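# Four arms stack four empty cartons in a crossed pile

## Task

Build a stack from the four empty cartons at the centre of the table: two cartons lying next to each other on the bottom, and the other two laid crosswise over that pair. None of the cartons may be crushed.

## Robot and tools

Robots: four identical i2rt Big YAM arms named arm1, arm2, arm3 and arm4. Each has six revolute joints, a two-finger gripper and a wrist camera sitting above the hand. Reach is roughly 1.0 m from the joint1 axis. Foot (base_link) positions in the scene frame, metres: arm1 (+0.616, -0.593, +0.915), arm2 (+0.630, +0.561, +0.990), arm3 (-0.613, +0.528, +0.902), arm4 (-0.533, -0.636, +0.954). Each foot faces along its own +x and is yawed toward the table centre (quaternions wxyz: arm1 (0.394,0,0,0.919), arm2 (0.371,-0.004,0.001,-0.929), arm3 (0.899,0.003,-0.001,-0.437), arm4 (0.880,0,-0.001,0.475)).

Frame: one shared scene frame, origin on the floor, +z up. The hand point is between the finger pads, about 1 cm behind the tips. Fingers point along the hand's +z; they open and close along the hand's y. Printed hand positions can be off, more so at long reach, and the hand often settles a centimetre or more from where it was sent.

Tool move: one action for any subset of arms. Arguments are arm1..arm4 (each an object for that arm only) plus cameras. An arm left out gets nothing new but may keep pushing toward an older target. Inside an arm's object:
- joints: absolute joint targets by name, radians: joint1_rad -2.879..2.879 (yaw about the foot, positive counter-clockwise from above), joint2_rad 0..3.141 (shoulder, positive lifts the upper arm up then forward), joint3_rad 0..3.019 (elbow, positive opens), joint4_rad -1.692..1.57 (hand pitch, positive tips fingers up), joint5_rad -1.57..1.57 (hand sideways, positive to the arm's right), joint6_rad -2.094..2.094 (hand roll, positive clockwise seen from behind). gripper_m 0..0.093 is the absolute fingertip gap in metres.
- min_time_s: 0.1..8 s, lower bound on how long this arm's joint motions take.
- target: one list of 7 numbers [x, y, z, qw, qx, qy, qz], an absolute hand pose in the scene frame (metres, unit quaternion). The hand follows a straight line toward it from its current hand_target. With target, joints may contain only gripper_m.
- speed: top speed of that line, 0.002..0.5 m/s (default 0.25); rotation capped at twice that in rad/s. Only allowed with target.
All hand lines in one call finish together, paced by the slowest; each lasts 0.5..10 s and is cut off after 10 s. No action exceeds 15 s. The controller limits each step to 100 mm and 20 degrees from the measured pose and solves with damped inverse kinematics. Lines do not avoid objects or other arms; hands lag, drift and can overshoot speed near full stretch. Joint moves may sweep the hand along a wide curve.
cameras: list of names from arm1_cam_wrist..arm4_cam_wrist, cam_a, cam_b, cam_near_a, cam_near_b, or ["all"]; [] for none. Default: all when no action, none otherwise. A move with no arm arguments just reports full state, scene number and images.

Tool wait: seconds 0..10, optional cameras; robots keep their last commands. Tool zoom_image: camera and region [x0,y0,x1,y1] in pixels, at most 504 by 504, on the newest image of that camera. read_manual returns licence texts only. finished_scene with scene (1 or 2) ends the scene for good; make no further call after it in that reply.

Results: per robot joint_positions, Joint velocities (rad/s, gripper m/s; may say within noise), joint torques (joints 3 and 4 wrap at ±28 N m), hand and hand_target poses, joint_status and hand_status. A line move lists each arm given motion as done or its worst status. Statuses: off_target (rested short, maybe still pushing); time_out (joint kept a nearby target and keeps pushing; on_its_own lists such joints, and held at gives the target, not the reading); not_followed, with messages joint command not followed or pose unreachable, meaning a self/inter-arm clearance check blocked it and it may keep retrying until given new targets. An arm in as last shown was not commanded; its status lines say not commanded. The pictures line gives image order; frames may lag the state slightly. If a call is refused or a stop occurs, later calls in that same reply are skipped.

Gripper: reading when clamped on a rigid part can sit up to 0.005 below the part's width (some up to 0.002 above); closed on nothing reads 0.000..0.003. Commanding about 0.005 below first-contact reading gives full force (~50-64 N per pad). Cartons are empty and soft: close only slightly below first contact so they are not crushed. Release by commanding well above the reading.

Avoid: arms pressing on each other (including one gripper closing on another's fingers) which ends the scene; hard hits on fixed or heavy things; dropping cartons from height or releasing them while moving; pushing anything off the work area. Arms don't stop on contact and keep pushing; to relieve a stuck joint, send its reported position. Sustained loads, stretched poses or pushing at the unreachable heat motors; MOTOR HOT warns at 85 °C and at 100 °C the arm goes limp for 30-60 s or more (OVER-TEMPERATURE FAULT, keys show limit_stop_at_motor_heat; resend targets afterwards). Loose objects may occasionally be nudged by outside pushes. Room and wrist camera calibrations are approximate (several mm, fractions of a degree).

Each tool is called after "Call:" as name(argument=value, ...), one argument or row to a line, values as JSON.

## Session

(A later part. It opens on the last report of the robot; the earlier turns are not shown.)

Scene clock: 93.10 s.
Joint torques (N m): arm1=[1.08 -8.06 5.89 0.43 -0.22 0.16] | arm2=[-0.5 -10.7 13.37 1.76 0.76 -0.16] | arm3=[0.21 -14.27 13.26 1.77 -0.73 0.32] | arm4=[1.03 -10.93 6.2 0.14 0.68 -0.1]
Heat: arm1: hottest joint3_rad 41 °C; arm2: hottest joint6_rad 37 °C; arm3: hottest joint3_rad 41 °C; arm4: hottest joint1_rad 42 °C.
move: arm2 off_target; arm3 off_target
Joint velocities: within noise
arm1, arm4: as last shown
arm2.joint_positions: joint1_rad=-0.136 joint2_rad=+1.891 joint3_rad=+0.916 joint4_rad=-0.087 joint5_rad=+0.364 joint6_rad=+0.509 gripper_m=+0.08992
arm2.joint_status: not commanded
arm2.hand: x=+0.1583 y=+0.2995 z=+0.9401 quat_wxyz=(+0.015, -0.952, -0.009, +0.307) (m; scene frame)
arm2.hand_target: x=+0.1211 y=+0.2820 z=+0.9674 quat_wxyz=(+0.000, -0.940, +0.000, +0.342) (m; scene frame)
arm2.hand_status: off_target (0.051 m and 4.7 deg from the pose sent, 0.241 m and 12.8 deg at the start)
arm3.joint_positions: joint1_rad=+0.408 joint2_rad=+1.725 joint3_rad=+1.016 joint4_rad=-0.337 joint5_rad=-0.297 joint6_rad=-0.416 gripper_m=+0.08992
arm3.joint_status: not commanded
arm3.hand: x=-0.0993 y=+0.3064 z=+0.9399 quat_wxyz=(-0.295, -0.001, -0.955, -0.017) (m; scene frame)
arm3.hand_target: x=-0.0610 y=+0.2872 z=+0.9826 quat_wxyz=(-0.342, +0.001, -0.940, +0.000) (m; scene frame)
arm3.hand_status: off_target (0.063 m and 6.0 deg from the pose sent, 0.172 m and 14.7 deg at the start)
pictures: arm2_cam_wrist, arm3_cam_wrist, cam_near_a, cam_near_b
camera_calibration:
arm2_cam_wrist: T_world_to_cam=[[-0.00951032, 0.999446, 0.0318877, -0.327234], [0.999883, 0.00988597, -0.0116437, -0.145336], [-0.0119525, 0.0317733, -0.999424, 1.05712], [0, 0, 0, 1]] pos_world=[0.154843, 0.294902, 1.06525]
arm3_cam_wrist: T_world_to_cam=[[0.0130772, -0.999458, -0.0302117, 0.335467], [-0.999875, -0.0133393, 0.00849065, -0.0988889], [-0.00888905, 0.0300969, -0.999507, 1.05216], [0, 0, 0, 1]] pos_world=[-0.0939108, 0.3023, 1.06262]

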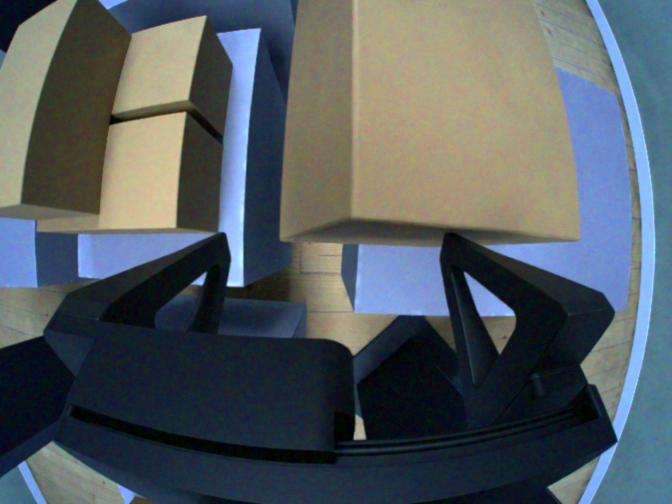

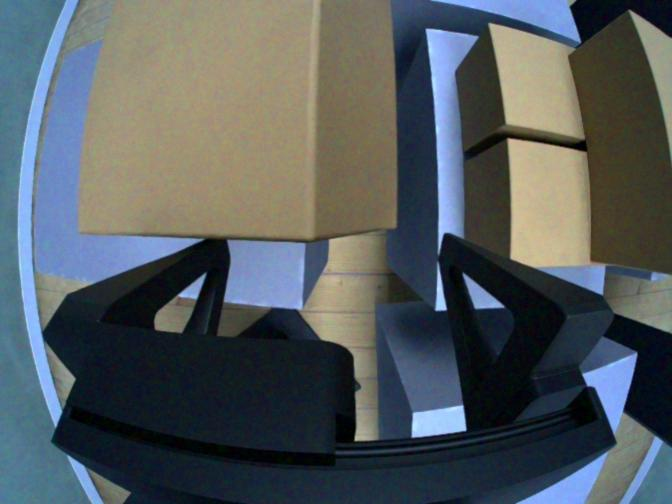

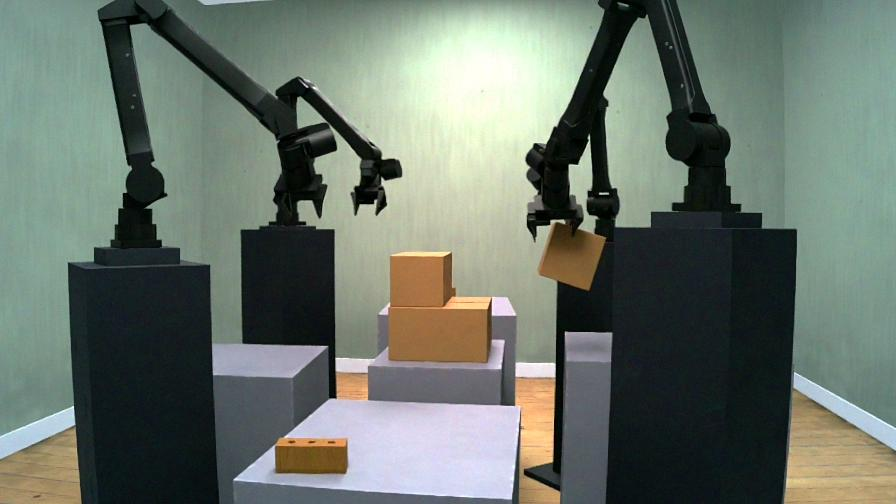

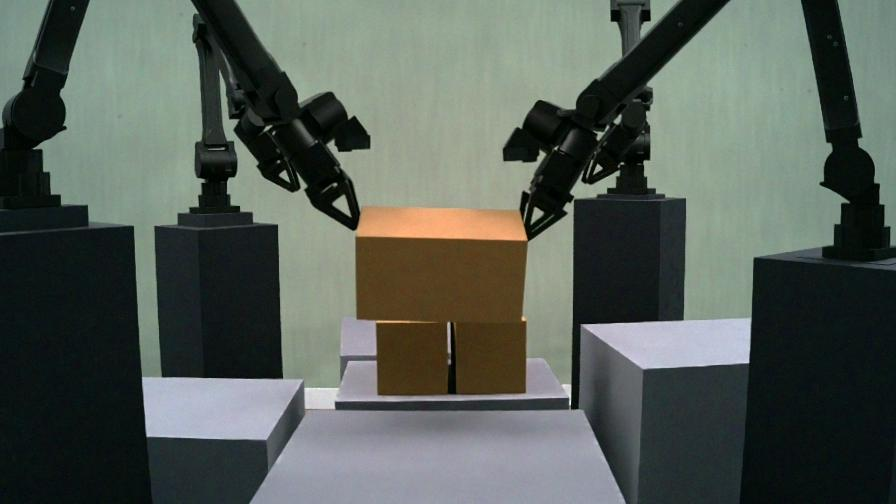

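Call:
move(
  arm2={"target":[0.085,0.285,0.965,0,0.9397,0,-0.342],"speed":0.1},
  arm3={"target":[-0.025,0.29,0.985,0.342,0,0.9397,0],"speed":0.1},
)

Call:
move(
  arm2={"target":[0.105,0.48,0.95,0,0.9397,0,-0.342],"speed":0.12},
  arm3={"target":[-0.005,0.485,0.96,0.342,0,0.9397,0],"speed":0.12},
  cameras=["cam_near_b","cam_near_a","arm2_cam_wrist","arm3_cam_wrist"],
)

Scene clock: 98.77 s.
Joint torques (N m): arm1=[1.14 -8.06 5.9 0.43 -0.22 0.16] | arm2=[-3.25 -11.87 15.82 2.62 0.7 -0.47] | arm3=[3.08 -15.62 15.42 2.37 -0.81 0.65] | arm4=[1.2 -10.93 6.19 0.1 0.66 -0.08]
Heat: arm1: hottest joint3_rad 41 °C; arm2: hottest joint3_rad 37 °C; arm3: hottest joint3_rad 42 °C; arm4: hottest joint1_rad 42 °C.
move: arm2 off_target; arm3 off_target
Joint velocities: within noise
arm1, arm4: as last shown
arm2.joint_positions: joint1_rad=-0.150 joint2_rad=+1.929 joint3_rad=+0.946 joint4_rad=-0.124 joint5_rad=+0.347 joint6_rad=+0.506 gripper_m=+0.08992
arm2.joint_status: not commanded
arm2.hand: x=+0.1553 y=+0.3030 z=+0.9252 quat_wxyz=(+0.022, -0.958, -0.010, +0.285) (m; scene frame)
arm2.hand_target: x=+0.0921 y=+0.2902 z=+0.9710 quat_wxyz=(+0.002, -0.939, +0.001, +0.343) (m; scene frame)
arm2.hand_status: off_target (0.083 m and 7.4 deg from the pose sent, 0.079 m and 4.7 deg at the start)
arm3.joint_positions: joint1_rad=+0.408 joint2_rad=+1.767 joint3_rad=+1.048 joint4_rad=-0.383 joint5_rad=-0.280 joint6_rad=-0.416 gripper_m=+0.08992
arm3.joint_status: not commanded
arm3.hand: x=-0.0995 y=+0.3033 z=+0.9242 quat_wxyz=(-0.268, -0.007, -0.963, -0.022) (m; scene frame)
arm3.hand_target: x=-0.0357 y=+0.2956 z=+0.9908 quat_wxyz=(-0.343, +0.001, -0.939, -0.003) (m; scene frame)
arm3.hand_status: off_target (0.097 m and 9.3 deg from the pose sent, 0.088 m and 6.1 deg at the start)
pictures: none

Scene clock: 101.17 s.
Joint torques (N m): arm1=[1.14 -8.06 5.89 0.43 -0.22 0.16] | arm2=[0.62 -13.86 9.57 6.04 -0.21 -0.61] | arm3=[1.44 -15.97 12.08 4.67 -0.04 0.86] | arm4=[1.32 -10.75 6.19 0.06 0.67 -0.09]
Heat: arm1: hottest joint3_rad 41 °C; arm2: hottest joint2_rad 37 °C; arm3: hottest joint3_rad 42 °C; arm4: hottest joint1_rad 42 °C.
move: arm2 off_target; arm3 off_target
Joint velocities: within noise
arm1, arm4: as last shown
arm2.joint_positions: joint1_rad=-0.558 joint2_rad=+1.869 joint3_rad=+0.706 joint4_rad=+0.053 joint5_rad=+0.144 joint6_rad=+0.216 gripper_m=+0.08992
arm2.joint_status: not commanded
arm2.hand: x=+0.1741 y=+0.4942 z=+0.8951 quat_wxyz=(+0.021, -0.970, +0.024, +0.241) (m; scene frame)
arm2.hand_target: x=+0.1117 y=+0.4815 z=+0.9547 quat_wxyz=(+0.004, -0.940, +0.002, +0.341) (m; scene frame)
arm2.hand_status: off_target (0.089 m and 12.6 deg from the pose sent, 0.186 m and 7.4 deg at the start)
arm3.joint_positions: joint1_rad=+0.804 joint2_rad=+1.751 joint3_rad=+0.958 joint4_rad=-0.287 joint5_rad=-0.059 joint6_rad=-0.133 gripper_m=+0.08992
arm3.joint_status: not commanded
arm3.hand: x=-0.0736 y=+0.4832 z=+0.9036 quat_wxyz=(-0.246, +0.023, -0.969, -0.002) (m; scene frame)
arm3.hand_target: x=-0.0144 y=+0.4861 z=+0.9658 quat_wxyz=(-0.341, +0.002, -0.940, -0.004) (m; scene frame)
arm3.hand_status: off_target (0.089 m and 11.8 deg from the pose sent, 0.208 m and 9.3 deg at the start)
pictures: arm2_cam_wrist, arm3_cam_wrist, cam_near_a, cam_near_b
camera_calibration:
arm2_cam_wrist: T_world_to_cam=[[0.0543092, 0.998166, 0.0267547, -0.526173], [0.99073, -0.0572073, 0.123215, -0.249491], [0.124519, 0.019815, -0.992019, 0.981603], [0, 0, 0, 1]] pos_world=[0.153526, 0.491485, 1.01859]
arm3_cam_wrist: T_world_to_cam=[[0.0495449, -0.99873, 0.00913945, 0.477511], [-0.992809, -0.0482486, 0.109559, -0.144372], [-0.108979, -0.0145018, -0.993938, 1.01994], [0, 0, 0, 1]] pos_world=[-0.05584, 0.48473, 1.02521]

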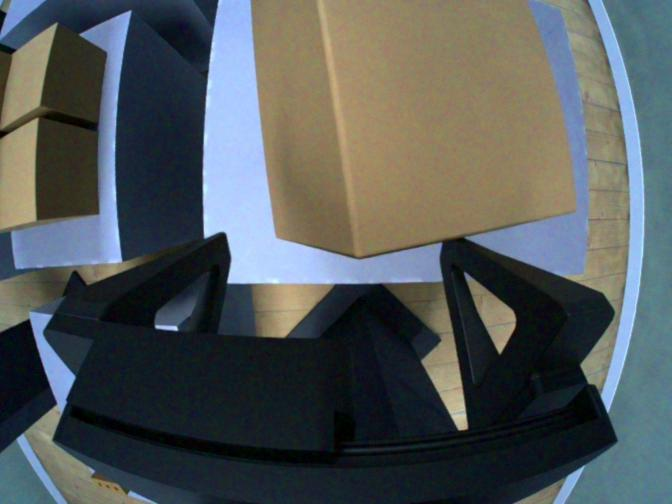

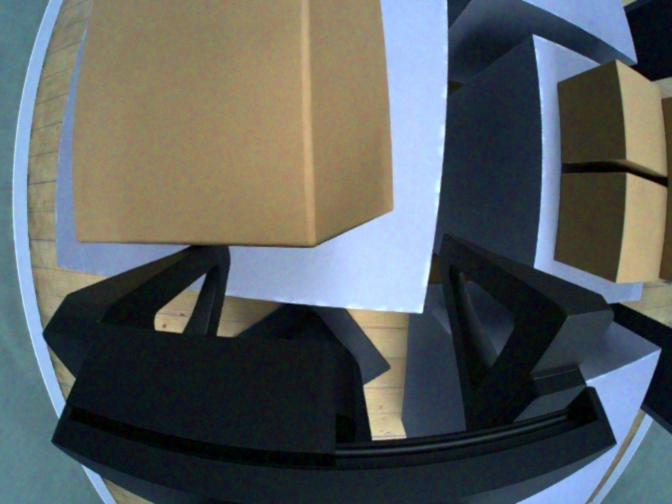

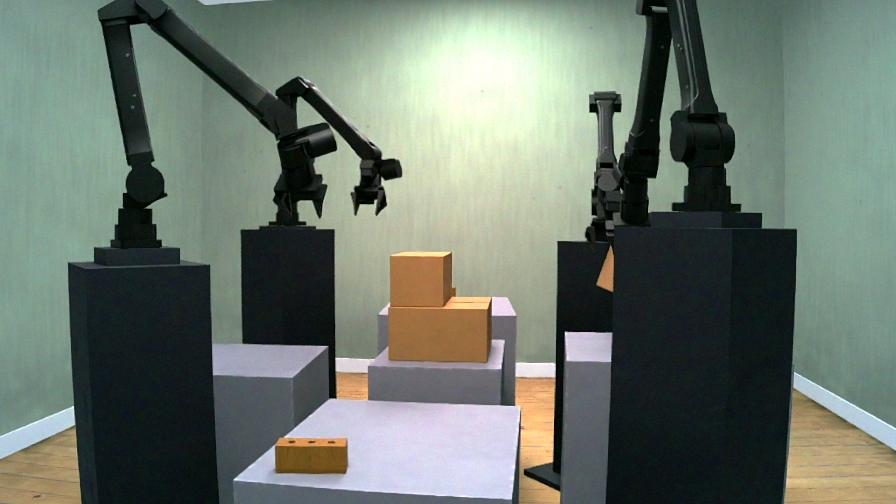

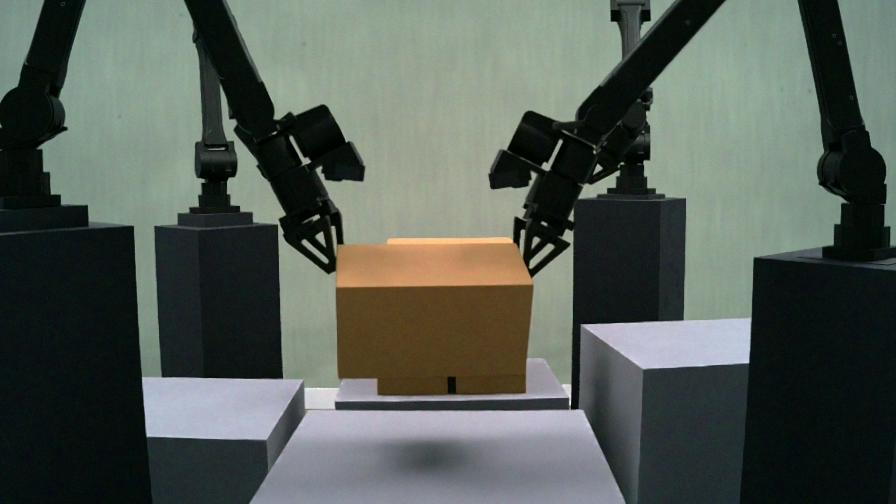

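Call:
move(
  arm2={"target":[0.105,0.48,0.84,0,0.9397,0,-0.342],"speed":0.08},
  arm3={"target":[-0.005,0.485,0.85,0.342,0,0.9397,0],"speed":0.08},
  cameras=["cam_near_b","cam_near_a","arm2_cam_wrist","arm3_cam_wrist"],
)

Call:
move(
  arm2={"target":[0.110,0.48,0.79,0,0.9397,0,-0.342],"speed":0.06},
  arm3={"target":[-0.012,0.485,0.80,0.342,0,0.9397,0],"speed":0.06},
  cameras=["cam_near_b","cam_near_a","arm2_cam_wrist","arm3_cam_wrist"],
)

Scene clock: 104.10 s.
Joint torques (N m): arm1=[1.14 -8.06 5.89 0.42 -0.22 0.15] | arm2=[0.32 -12.22 10.74 4.75 -0.18 -0.42] | arm3=[1.55 -16.5 9.87 3.64 0.01 0.61] | arm4=[1.2 -10.81 6.16 0.17 0.66 -0.09]
Heat: arm1: hottest joint3_rad 41 °C; arm2: hottest joint2_rad 37 °C; arm3: hottest joint3_rad 43 °C; arm4: hottest joint1_rad 42 °C.
move: arm2 off_target; arm3 off_target
Joint velocities: within noise
arm1, arm4: as last shown
arm2.joint_positions: joint1_rad=-0.558 joint2_rad=+2.139 joint3_rad=+0.696 joint4_rad=+0.376 joint5_rad=+0.139 joint6_rad=+0.194 gripper_m=+0.08992
arm2.joint_status: not commanded
arm2.hand: x=+0.1823 y=+0.4951 z=+0.8121 quat_wxyz=(+0.016, -0.965, +0.014, +0.260) (m; scene frame)
arm2.hand_target: x=+0.1117 y=+0.4814 z=+0.8475 quat_wxyz=(+0.002, -0.940, +0.001, +0.342) (m; scene frame)
arm2.hand_status: off_target (0.084 m and 10.1 deg from the pose sent, 0.089 m and 12.6 deg at the start)
arm3.joint_positions: joint1_rad=+0.804 joint2_rad=+1.976 joint3_rad=+0.919 joint4_rad=+0.019 joint5_rad=-0.056 joint6_rad=-0.112 gripper_m=+0.08992
arm3.joint_status: not commanded
arm3.hand: x=-0.0678 y=+0.4825 z=+0.8087 quat_wxyz=(-0.266, +0.012, -0.964, -0.001) (m; scene frame)
arm3.hand_target: x=-0.0113 y=+0.4858 z=+0.8547 quat_wxyz=(-0.341, +0.001, -0.940, -0.002) (m; scene frame)
arm3.hand_status: off_target (0.075 m and 9.3 deg from the pose sent, 0.087 m and 11.8 deg at the start)
pictures: arm2_cam_wrist, arm3_cam_wrist, cam_near_a, cam_near_b
camera_calibration:
arm2_cam_wrist: T_world_to_cam=[[0.0340093, 0.999163, 0.0227336, -0.518735], [0.995823, -0.0358065, 0.083987, -0.227056], [0.0847307, 0.0197823, -0.996207, 0.908965], [0, 0, 0, 1]] pos_world=[0.166732, 0.49219, 0.93638]
arm3_cam_wrist: T_world_to_cam=[[0.0289858, -0.999555, 0.00702787, 0.478116], [-0.997221, -0.0284341, 0.0688534, -0.10526], [-0.0686229, -0.00900412, -0.997602, 0.929372], [0, 0, 0, 1]] pos_world=[-0.05505, 0.483279, 0.931031]

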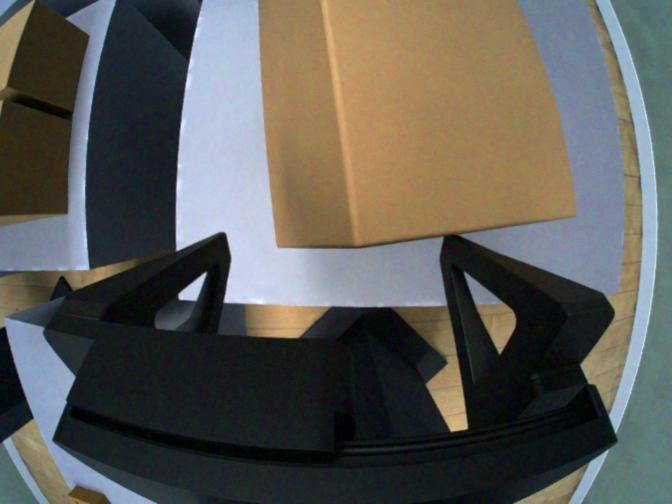

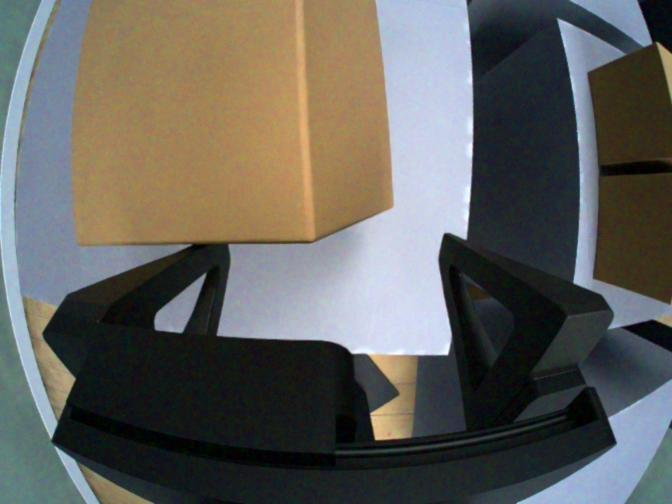

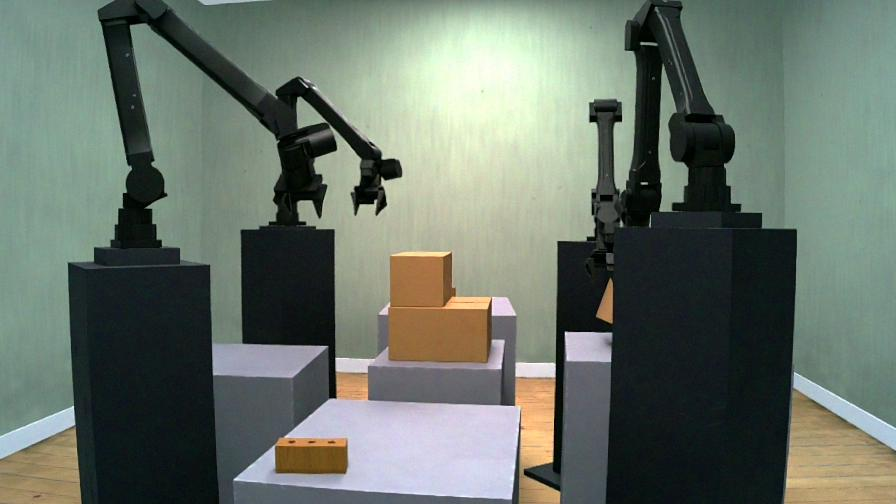

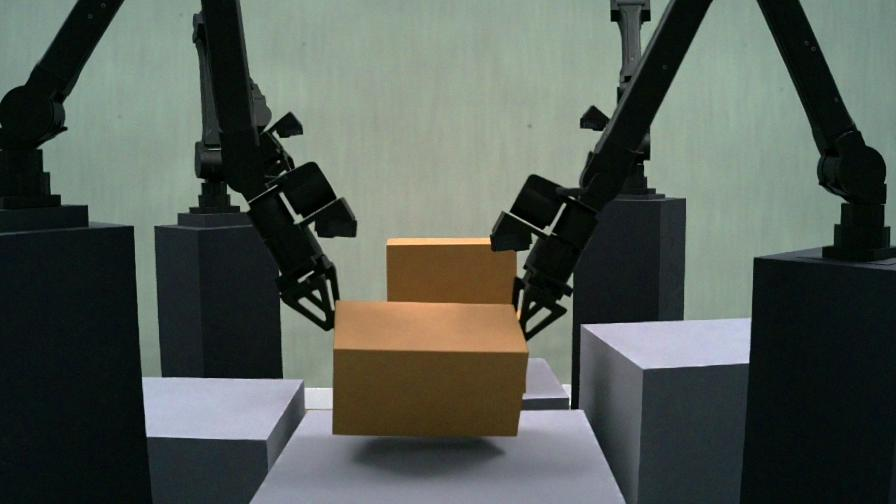

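Scene clock: 105.67 s.
Joint torques (N m): arm1=[1.14 -8.06 5.87 0.43 -0.22 0.16] | arm2=[1.08 -11.46 9.92 4.68 -0.13 -0.39] | arm3=[1.44 -15.38 8.68 3.3 -0.01 0.51] | arm4=[1.14 -10.93 6.13 0.13 0.67 -0.09]
Heat: arm1: hottest joint3_rad 41 °C; arm2: hottest joint2_rad 37 °C; arm3: hottest joint3_rad 43 °C; arm4: hottest joint1_rad 42 °C.
move: arm2 off_target; arm3 off_target
Joint velocities: within noise
arm1.joint_positions: joint1_rad=-0.290 joint2_rad=+1.345 joint3_rad=+0.696 joint4_rad=-0.551 joint5_rad=-0.608 joint6_rad=-0.975 gripper_m=+0.07009
arm1.joint_status: not commanded
arm1.hand: x=+0.3525 y=-0.2934 z=+0.9965 quat_wxyz=(-0.001, +0.939, -0.004, -0.343) (m; scene frame)
arm1.hand_target: x=+0.3500 y=-0.2999 z=+0.9998 quat_wxyz=(+0.000, +0.940, +0.000, -0.342) (m; scene frame)
arm1.hand_status: not commanded
arm2.joint_positions: joint1_rad=-0.557 joint2_rad=+2.284 joint3_rad=+0.723 joint4_rad=+0.496 joint5_rad=+0.138 joint6_rad=+0.194 gripper_m=+0.08992
arm2.joint_status: not commanded
arm2.hand: x=+0.1881 y=+0.4960 z=+0.7687 quat_wxyz=(+0.016, -0.965, +0.013, +0.262) (m; scene frame)
arm2.hand_target: x=+0.1164 y=+0.4810 z=+0.7982 quat_wxyz=(+0.002, -0.940, +0.001, +0.342) (m; scene frame)
arm2.hand_status: off_target (0.083 m and 9.9 deg from the pose sent, 0.077 m and 10.1 deg at the start)
arm3.joint_positions: joint1_rad=+0.804 joint2_rad=+2.075 joint3_rad=+0.916 joint4_rad=+0.159 joint5_rad=-0.055 joint6_rad=-0.104 gripper_m=+0.08992
arm3.joint_status: not commanded
arm3.hand: x=-0.0637 y=+0.4820 z=+0.7741 quat_wxyz=(-0.284, +0.008, -0.959, +0.001) (m; scene frame)
arm3.hand_target: x=-0.0161 y=+0.4856 z=+0.8036 quat_wxyz=(-0.342, +0.000, -0.940, -0.001) (m; scene frame)
arm3.hand_status: off_target (0.058 m and 7.0 deg from the pose sent, 0.057 m and 9.3 deg at the start)
arm4.joint_positions: joint1_rad=+0.357 joint2_rad=+1.486 joint3_rad=+0.737 joint4_rad=-0.638 joint5_rad=+0.678 joint6_rad=+1.295 gripper_m=+0.07007
arm4.joint_status: not commanded
arm4.hand: x=-0.3427 y=-0.2944 z=+1.0020 quat_wxyz=(-0.343, -0.006, -0.939, -0.003) (m; scene frame)
arm4.hand_target: x=-0.3497 y=-0.2999 z=+1.0000 quat_wxyz=(-0.342, +0.000, -0.940, +0.000) (m; scene frame)
arm4.hand_status: not commanded
pictures: arm2_cam_wrist, arm3_cam_wrist, cam_near_a, cam_near_b
camera_calibration:
arm2_cam_wrist: T_world_to_cam=[[0.0328016, 0.999215, 0.0222247, -0.518315], [0.996073, -0.0345119, 0.0815285, -0.227837], [0.0822315, 0.0194632, -0.996423, 0.865982], [0, 0, 0, 1]] pos_world=[0.172733, 0.49319, 0.892979]
arm3_cam_wrist: T_world_to_cam=[[0.0206144, -0.999749, 0.00874837, 0.475974], [-0.999332, -0.02034, 0.0303745, -0.0730426], [-0.030189, -0.00936868, -0.9995, 0.899152], [0, 0, 0, 1]] pos_world=[-0.0556612, 0.482792, 0.896757]

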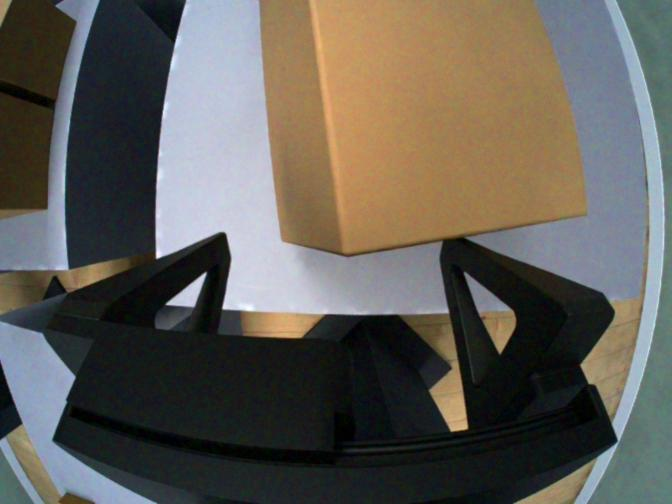

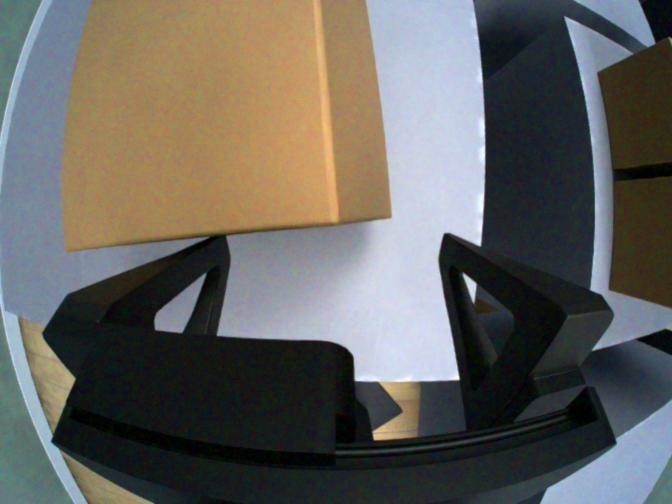

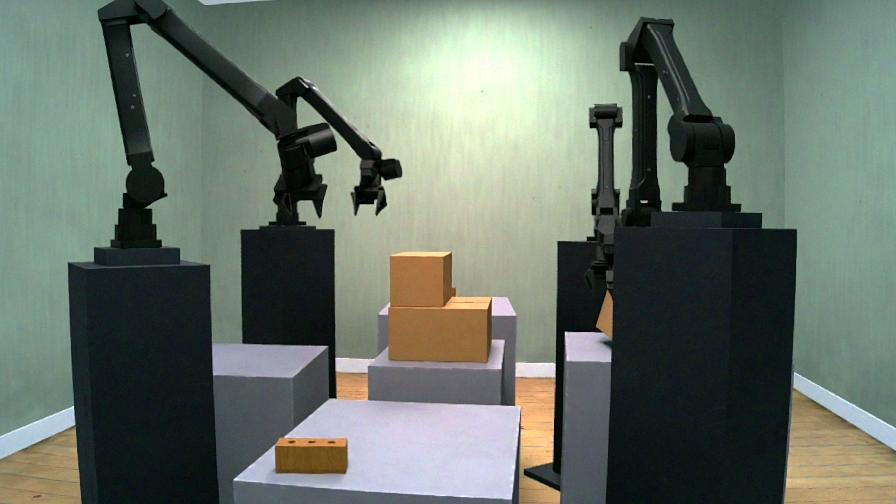

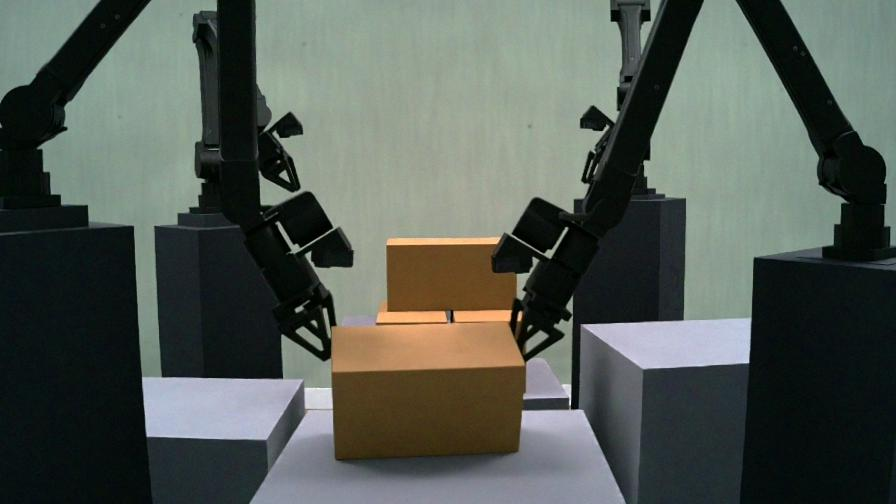

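Call:
move(
  arm2={"target":[0.125,0.48,0.755,0,0.9397,0,-0.342],"speed":0.06},
  arm3={"target":[-0.03,0.485,0.765,0.342,0,0.9397,0],"speed":0.06},
)

Call:
move(
  arm2={"target":[0.24,0.50,0.76,0,0.9397,0,-0.342],"speed":0.1},
  arm3={"target":[-0.13,0.50,0.765,0.342,0,0.9397,0],"speed":0.1},
)

Call:
move(
  arm2={"target":[0.29,0.50,0.88,0,0.9397,0,-0.342]},
  arm3={"target":[-0.18,0.50,0.88,0.342,0,0.9397,0]},
  cameras=["cam_near_b","cam_near_a","cam_b","arm2_cam_wrist","arm3_cam_wrist"],
)

Scene clock: 107.70 s.
Joint torques (N m): arm1=[1.14 -8 5.89 0.44 -0.22 0.16] | arm2=[1.73 -11.93 7.72 4.22 -0.03 -0.32] | arm3=[1.2 -15.62 6.2 3.07 -0.05 0.45] | arm4=[1.14 -10.87 6.16 0.18 0.67 -0.1]
Heat: arm1: hottest joint3_rad 41 °C; arm2: hottest joint2_rad 37 °C; arm3: hottest joint3_rad 43 °C; arm4: hottest joint1_rad 42 °C.
move: arm2 off_target; arm3 off_target
Joint velocities: within noise
arm1, arm4: as last shown
arm2.joint_positions: joint1_rad=-0.557 joint2_rad=+2.396 joint3_rad=+0.751 joint4_rad=+0.604 joint5_rad=+0.138 joint6_rad=+0.194 gripper_m=+0.08992
arm2.joint_status: not commanded
arm2.hand: x=+0.1893 y=+0.4963 z=+0.7377 quat_wxyz=(+0.013, -0.962, +0.014, +0.273) (m; scene frame)
arm2.hand_target: x=+0.1295 y=+0.4805 z=+0.7606 quat_wxyz=(+0.001, -0.940, +0.000, +0.341) (m; scene frame)
arm2.hand_status: off_target (0.069 m and 8.6 deg from the pose sent, 0.067 m and 10.0 deg at the start)
arm3.joint_positions: joint1_rad=+0.804 joint2_rad=+2.153 joint3_rad=+0.911 joint4_rad=+0.275 joint5_rad=-0.055 joint6_rad=-0.101 gripper_m=+0.08992
arm3.joint_status: not commanded
arm3.hand: x=-0.0638 y=+0.4821 z=+0.7473 quat_wxyz=(-0.300, +0.008, -0.954, +0.002) (m; scene frame)
arm3.hand_target: x=-0.0318 y=+0.4853 z=+0.7666 quat_wxyz=(-0.342, +0.000, -0.940, -0.001) (m; scene frame)
arm3.hand_status: off_target (0.038 m and 5.2 deg from the pose sent, 0.035 m and 7.0 deg at the start)
pictures: none

Scene clock: 109.60 s.
Joint torques (N m): arm1=[1.14 -8.06 5.87 0.43 -0.22 0.16] | arm2=[1.73 -9.11 -1.87 2.74 0.16 -0.09] | arm3=[1.44 -14.39 2 1.89 0.2 0.22] | arm4=[1.2 -10.81 6.19 0.17 0.66 -0.11]
Heat: arm1: hottest joint3_rad 41 °C; arm2: hottest joint2_rad 37 °C; arm3: hottest joint3_rad 43 °C; arm4: hottest joint1_rad 42 °C.
move: arm2 done; arm3 off_target
Joint velocities: within noise
arm1, arm4: as last shown
arm2.joint_positions: joint1_rad=-0.552 joint2_rad=+2.431 joint3_rad=+0.567 joint4_rad=+0.972 joint5_rad=+0.138 joint6_rad=+0.176 gripper_m=+0.08993
arm2.joint_status: not commanded
arm2.hand: x=+0.2338 y=+0.5031 z=+0.7620 quat_wxyz=(+0.000, -0.940, +0.008, +0.342) (m; scene frame)
arm2.hand_target: x=+0.2399 y=+0.5000 z=+0.7601 quat_wxyz=(+0.000, -0.940, +0.000, +0.342) (m; scene frame)
arm2.hand_status: done (0.007 m and 0.9 deg from the pose sent, 0.056 m and 8.6 deg at the start)
arm3.joint_positions: joint1_rad=+0.817 joint2_rad=+2.091 joint3_rad=+0.666 joint4_rad=+0.518 joint5_rad=-0.048 joint6_rad=-0.067 gripper_m=+0.08992
arm3.joint_status: not commanded
arm3.hand: x=-0.1370 y=+0.4943 z=+0.7550 quat_wxyz=(-0.328, -0.003, -0.945, +0.001) (m; scene frame)
arm3.hand_target: x=-0.1300 y=+0.5000 z=+0.7650 quat_wxyz=(-0.342, +0.000, -0.940, +0.000) (m; scene frame)
arm3.hand_status: off_target (0.013 m and 1.8 deg from the pose sent, 0.071 m and 5.2 deg at the start)
pictures: none

Scene clock: 111.13 s.
Joint torques (N m): arm1=[1.14 -8.06 5.89 0.43 -0.22 0.16] | arm2=[2.96 -8.35 0.2 1.09 0.27 0.07] | arm3=[0.62 -10.52 4.67 1.01 -0.08 0.13] | arm4=[1.2 -10.87 6.17 0.14 0.65 -0.08]
Heat: arm1: hottest joint3_rad 41 °C; arm2: hottest joint2_rad 37 °C; arm3: hottest joint3_rad 43 °C; arm4: hottest joint1_rad 42 °C.
move: arm2 done; arm3 done
Joint velocities: within noise
arm1, arm4: as last shown
arm2.joint_positions: joint1_rad=-0.506 joint2_rad=+1.956 joint3_rad=+0.289 joint4_rad=+0.765 joint5_rad=+0.164 joint6_rad=+0.196 gripper_m=+0.08993
arm2.joint_status: not commanded
arm2.hand: x=+0.2895 y=+0.5032 z=+0.8758 quat_wxyz=(+0.002, -0.940, +0.000, +0.340) (m; scene frame)
arm2.hand_target: x=+0.2900 y=+0.5001 z=+0.8799 quat_wxyz=(+0.000, -0.940, +0.000, +0.342) (m; scene frame)
arm2.hand_status: done (0.005 m and 0.3 deg from the pose sent, 0.131 m and 1.0 deg at the start)
arm3.joint_positions: joint1_rad=+0.817 joint2_rad=+1.610 joint3_rad=+0.504 joint4_rad=+0.225 joint5_rad=-0.048 joint6_rad=-0.067 gripper_m=+0.08992
arm3.joint_status: not commanded
arm3.hand: x=-0.1809 y=+0.4977 z=+0.8763 quat_wxyz=(-0.340, -0.003, -0.940, +0.002) (m; scene frame)
arm3.hand_target: x=-0.1800 y=+0.5000 z=+0.8799 quat_wxyz=(-0.342, +0.000, -0.940, +0.000) (m; scene frame)
arm3.hand_status: done (0.004 m and 0.5 deg from the pose sent, 0.132 m and 1.8 deg at the start)
pictures: arm2_cam_wrist, arm3_cam_wrist, cam_b, cam_near_a, cam_near_b
camera_calibration:
arm2_cam_wrist: T_world_to_cam=[[-0.000644062, 0.999997, 0.00227134, -0.504478], [0.99664, 0.000827937, -0.0819063, -0.212261], [-0.0819079, 0.00221096, -0.996637, 1.02072], [0, 0, 0, 1]] pos_world=[0.294828, 0.502396, 1.00105]
arm3_cam_wrist: T_world_to_cam=[[-0.00205871, -0.999988, 0.00455361, 0.492902], [-0.996256, 0.00165744, -0.0864321, -0.100949], [0.0864235, -0.0047145, -0.996247, 1.01383], [0, 0, 0, 1]] pos_world=[-0.187175, 0.497843, 0.999057]

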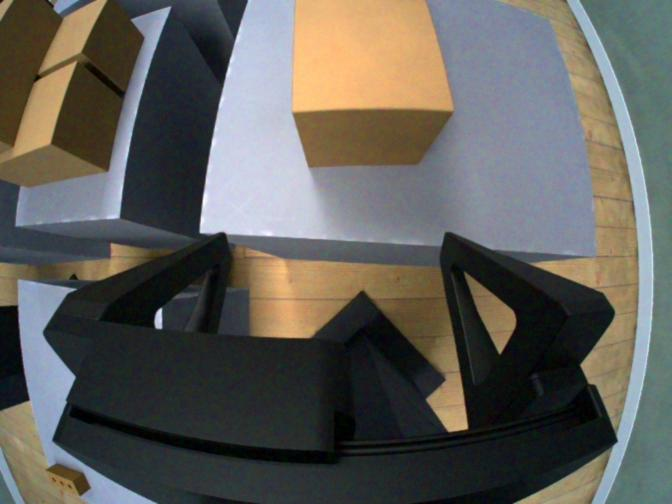

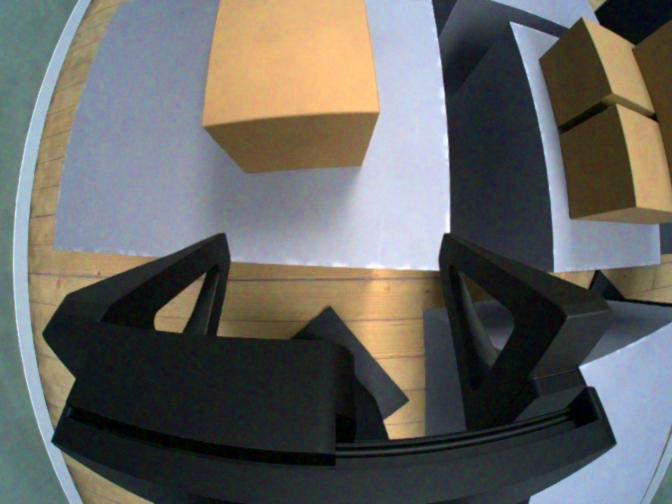

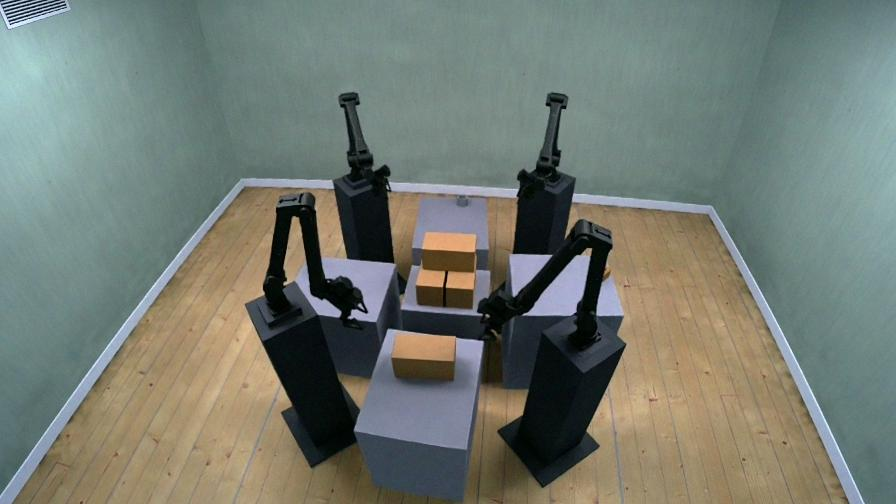

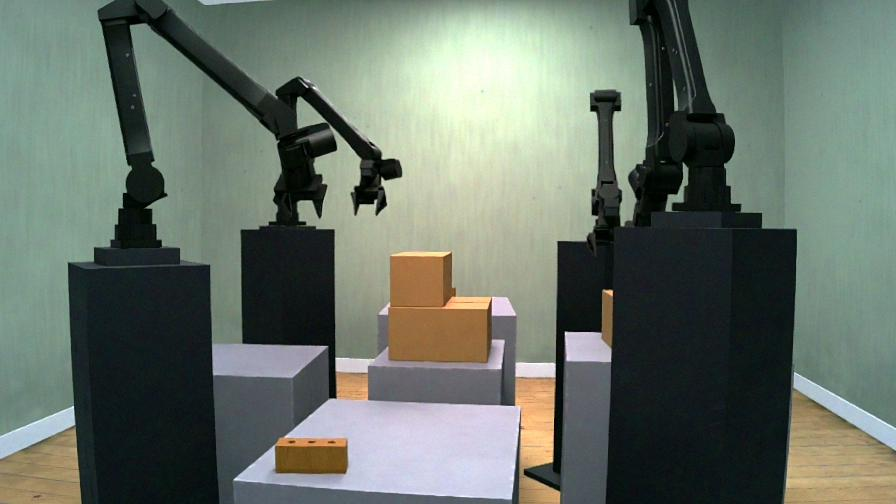

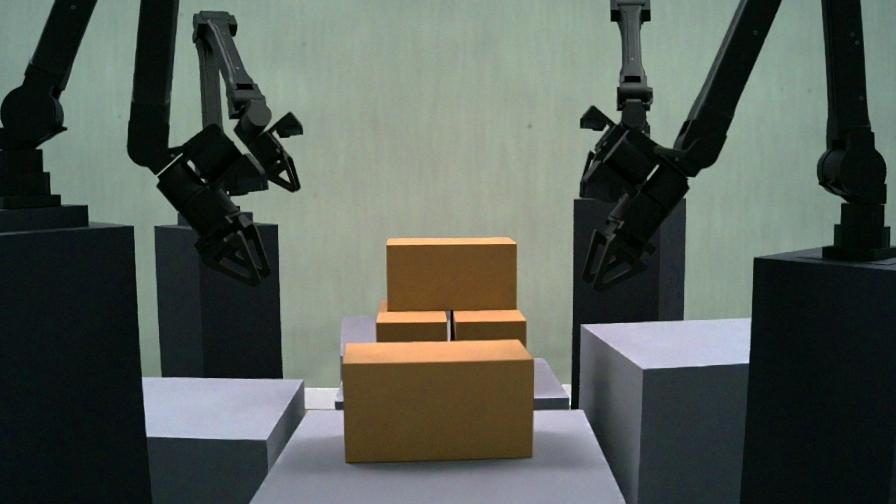

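Call:
move(
  arm2={"target":[0.225,0.534,0.71,0,0.9563,0,-0.2924]},
  arm3={"target":[-0.125,0.534,0.715,0.2924,0,0.9563,0]},
)

Call:
move(
  arm2={"target":[0.150,0.534,0.715,0,0.9563,0,-0.2924],"speed":0.07},
  arm3={"target":[-0.050,0.534,0.72,0.2924,0,0.9563,0],"speed":0.07},
  cameras=["cam_near_b","arm2_cam_wrist","arm3_cam_wrist"],
)

Call:
move(
  arm2={"target":[0.103,0.534,0.725,0,0.9563,0,-0.2924],"speed":0.07},
  arm3={"target":[-0.010,0.534,0.735,0.2924,0,0.9563,0],"speed":0.07},
  cameras=["cam_near_b","arm2_cam_wrist","arm3_cam_wrist"],
)

Scene clock: 121.07 s.
Joint torques (N m): arm1=[1.14 -8.06 5.89 0.43 -0.22 0.15] | arm2=[0.32 -9.58 -0.53 1.78 -0.11 -0.09] | arm3=[1.2 -13.39 2.89 1.73 0.25 0.22] | arm4=[1.14 -10.93 6.15 0.14 0.68 -0.09]
Heat: arm1: hottest joint3_rad 41 °C; arm2: hottest joint1_rad 36 °C; arm3: hottest joint3_rad 41 °C; arm4: hottest joint1_rad 42 °C.
move: arm2 done; arm3 off_target
Joint velocities: within noise
arm1, arm4: as last shown
arm2.joint_positions: joint1_rad=-0.661 joint2_rad=+2.522 joint3_rad=+0.679 joint4_rad=+0.859 joint5_rad=+0.055 joint6_rad=+0.085 gripper_m=+0.08993
arm2.joint_status: not commanded
arm2.hand: x=+0.2244 y=+0.5314 z=+0.7142 quat_wxyz=(-0.001, -0.956, +0.002, +0.294) (m; scene frame)
arm2.hand_target: x=+0.2251 y=+0.5341 z=+0.7100 quat_wxyz=(+0.000, -0.956, +0.000, +0.292) (m; scene frame)
arm2.hand_status: done (0.005 m and 0.3 deg from the pose sent, 0.181 m and 5.7 deg at the start)
arm3.joint_positions: joint1_rad=+0.909 joint2_rad=+2.194 joint3_rad=+0.746 joint4_rad=+0.445 joint5_rad=+0.009 joint6_rad=+0.004 gripper_m=+0.08992
arm3.joint_status: not commanded
arm3.hand: x=-0.1346 y=+0.5288 z=+0.7135 quat_wxyz=(-0.282, -0.002, -0.960, +0.001) (m; scene frame)
arm3.hand_target: x=-0.1251 y=+0.5340 z=+0.7152 quat_wxyz=(-0.292, +0.000, -0.956, +0.000) (m; scene frame)
arm3.hand_status: off_target (0.011 m and 1.3 deg from the pose sent, 0.175 m and 5.8 deg at the start)
pictures: none

Scene clock: 122.80 s.
Joint torques (N m): arm1=[1.14 -8.06 5.89 0.44 -0.22 0.16] | arm2=[-0.21 -13.68 2.93 1.43 -0.1 -0.11] | arm3=[1.08 -15.15 6.27 1.36 0.18 0.19] | arm4=[1.32 -10.7 6.17 0.12 0.66 -0.1]
Heat: arm1: hottest joint3_rad 41 °C; arm2: hottest joint2_rad 37 °C; arm3: hottest joint3_rad 41 °C; arm4: hottest joint1_rad 42 °C.
move: arm2 off_target; arm3 off_target
Joint velocities: within noise
arm1, arm4: as last shown
arm2.joint_positions: joint1_rad=-0.673 joint2_rad=+2.512 joint3_rad=+0.821 joint4_rad=+0.642 joint5_rad=+0.044 joint6_rad=+0.067 gripper_m=+0.08993
arm2.joint_status: not commanded
arm2.hand: x=+0.1827 y=+0.5308 z=+0.6983 quat_wxyz=(+0.001, -0.965, -0.003, +0.263) (m; scene frame)
arm2.hand_target: x=+0.1508 y=+0.5341 z=+0.7159 quat_wxyz=(+0.000, -0.956, +0.000, +0.293) (m; scene frame)
arm2.hand_status: off_target (0.037 m and 3.6 deg from the pose sent, 0.074 m and 0.3 deg at the start)
arm3.joint_positions: joint1_rad=+0.909 joint2_rad=+2.226 joint3_rad=+0.920 joint4_rad=+0.279 joint5_rad=+0.009 joint6_rad=+0.004 gripper_m=+0.08992
arm3.joint_status: not commanded
arm3.hand: x=-0.0778 y=+0.5291 z=+0.7119 quat_wxyz=(-0.270, -0.001, -0.963, +0.001) (m; scene frame)
arm3.hand_target: x=-0.0511 y=+0.5340 z=+0.7213 quat_wxyz=(-0.292, +0.000, -0.956, +0.000) (m; scene frame)
arm3.hand_status: off_target (0.029 m and 2.7 deg from the pose sent, 0.085 m and 1.3 deg at the start)
pictures: arm2_cam_wrist, arm3_cam_wrist, cam_near_b
camera_calibration:
arm2_cam_wrist: T_world_to_cam=[[-0.00760093, 0.999969, 0.0018044, -0.530091], [0.996749, 0.00743169, 0.0802244, -0.237038], [0.0802086, 0.00240832, -0.996775, 0.805213], [0, 0, 0, 1]] pos_world=[0.167653, 0.529897, 0.822589]
arm3_cam_wrist: T_world_to_cam=[[0.00127985, -0.999991, 0.00409029, 0.525807], [-0.998194, -0.00103188, 0.0600629, -0.11557], [-0.0600581, -0.00415977, -0.998186, 0.83093], [0, 0, 0, 1]] pos_world=[-0.0661298, 0.52914, 0.834214]

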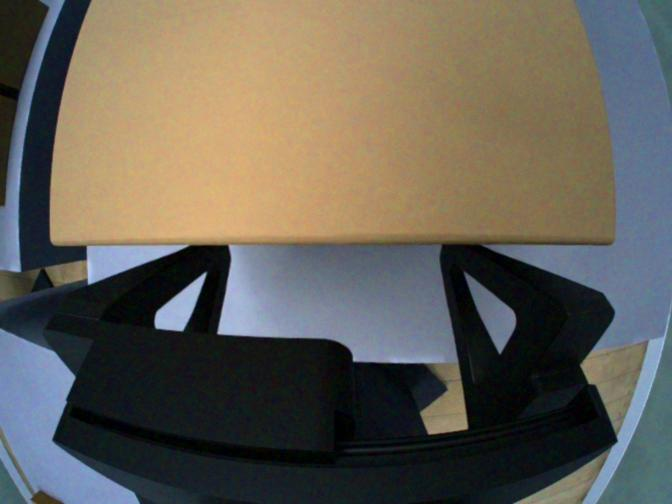

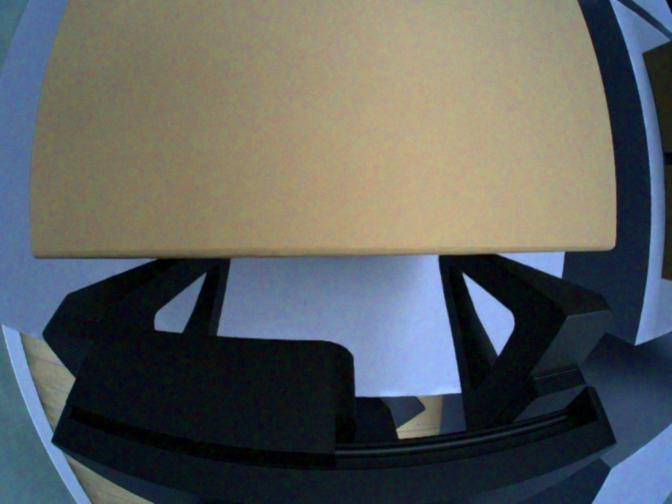

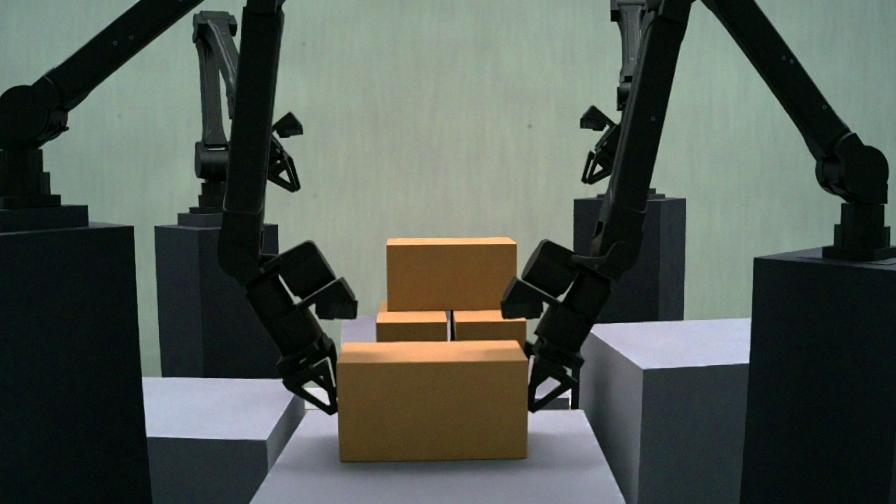

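Scene clock: 124.13 s.
Joint torques (N m): arm1=[1.14 -8.06 5.87 0.44 -0.22 0.15] | arm2=[-0.91 -15.5 7.32 2.35 0.05 -0.15] | arm3=[0.97 -16.56 9.55 1.98 0.11 0.27] | arm4=[1.08 -10.81 6.2 0.12 0.67 -0.1]
Heat: arm1: hottest joint3_rad 41 °C; arm2: hottest joint2_rad 37 °C; arm3: hottest joint3_rad 41 °C; arm4: hottest joint1_rad 42 °C.
move: arm2 off_target; arm3 off_target
Joint velocities: within noise
arm1, arm4: as last shown
arm2.joint_positions: joint1_rad=-0.679 joint2_rad=+2.492 joint3_rad=+0.867 joint4_rad=+0.488 joint5_rad=+0.039 joint6_rad=+0.065 gripper_m=+0.08993
arm2.joint_status: not commanded
arm2.hand: x=+0.1805 y=+0.5322 z=+0.6927 quat_wxyz=(+0.003, -0.976, -0.003, +0.219) (m; scene frame)
arm2.hand_target: x=+0.1077 y=+0.5349 z=+0.7305 quat_wxyz=(+0.001, -0.956, +0.000, +0.292) (m; scene frame)
arm2.hand_status: off_target (0.084 m and 8.7 deg from the pose sent, 0.084 m and 3.6 deg at the start)
arm3.joint_positions: joint1_rad=+0.909 joint2_rad=+2.226 joint3_rad=+0.974 joint4_rad=+0.148 joint5_rad=+0.008 joint6_rad=-0.004 gripper_m=+0.08992
arm3.joint_status: not commanded
arm3.hand: x=-0.0750 y=+0.5291 z=+0.7085 quat_wxyz=(-0.233, +0.003, -0.973, +0.002) (m; scene frame)
arm3.hand_target: x=-0.0152 y=+0.5342 z=+0.7405 quat_wxyz=(-0.293, +0.000, -0.956, -0.001) (m; scene frame)
arm3.hand_status: off_target (0.070 m and 7.1 deg from the pose sent, 0.072 m and 2.7 deg at the start)
pictures: arm2_cam_wrist, arm3_cam_wrist, cam_near_b
camera_calibration:
arm2_cam_wrist: T_world_to_cam=[[-0.00683139, 0.999961, 0.00556299, -0.534257], [0.985698, 0.00579698, 0.168422, -0.292629], [0.168383, 0.00663398, -0.985699, 0.774022], [0, 0, 0, 1]] pos_world=[0.154461, 0.530797, 0.81521]
arm3_cam_wrist: T_world_to_cam=[[0.00891684, -0.999933, 0.00736978, 0.524147], [-0.990514, -0.00782172, 0.13719, -0.162955], [-0.137123, -0.00852317, -0.990517, 0.818842], [0, 0, 0, 1]] pos_world=[-0.0538012, 0.529817, 0.82957]

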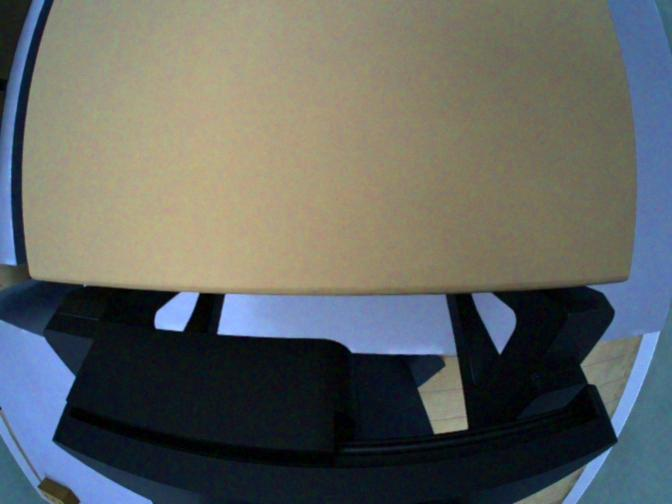

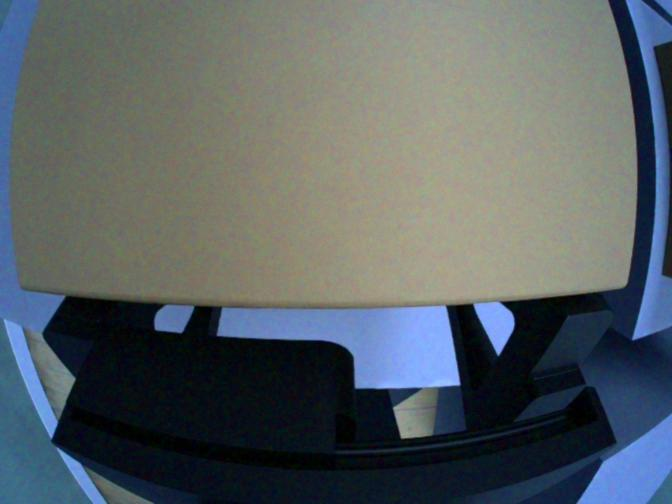

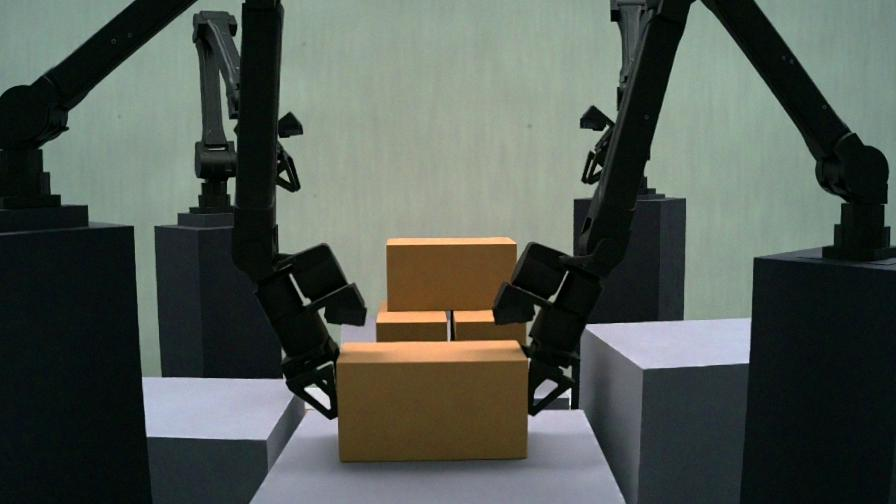

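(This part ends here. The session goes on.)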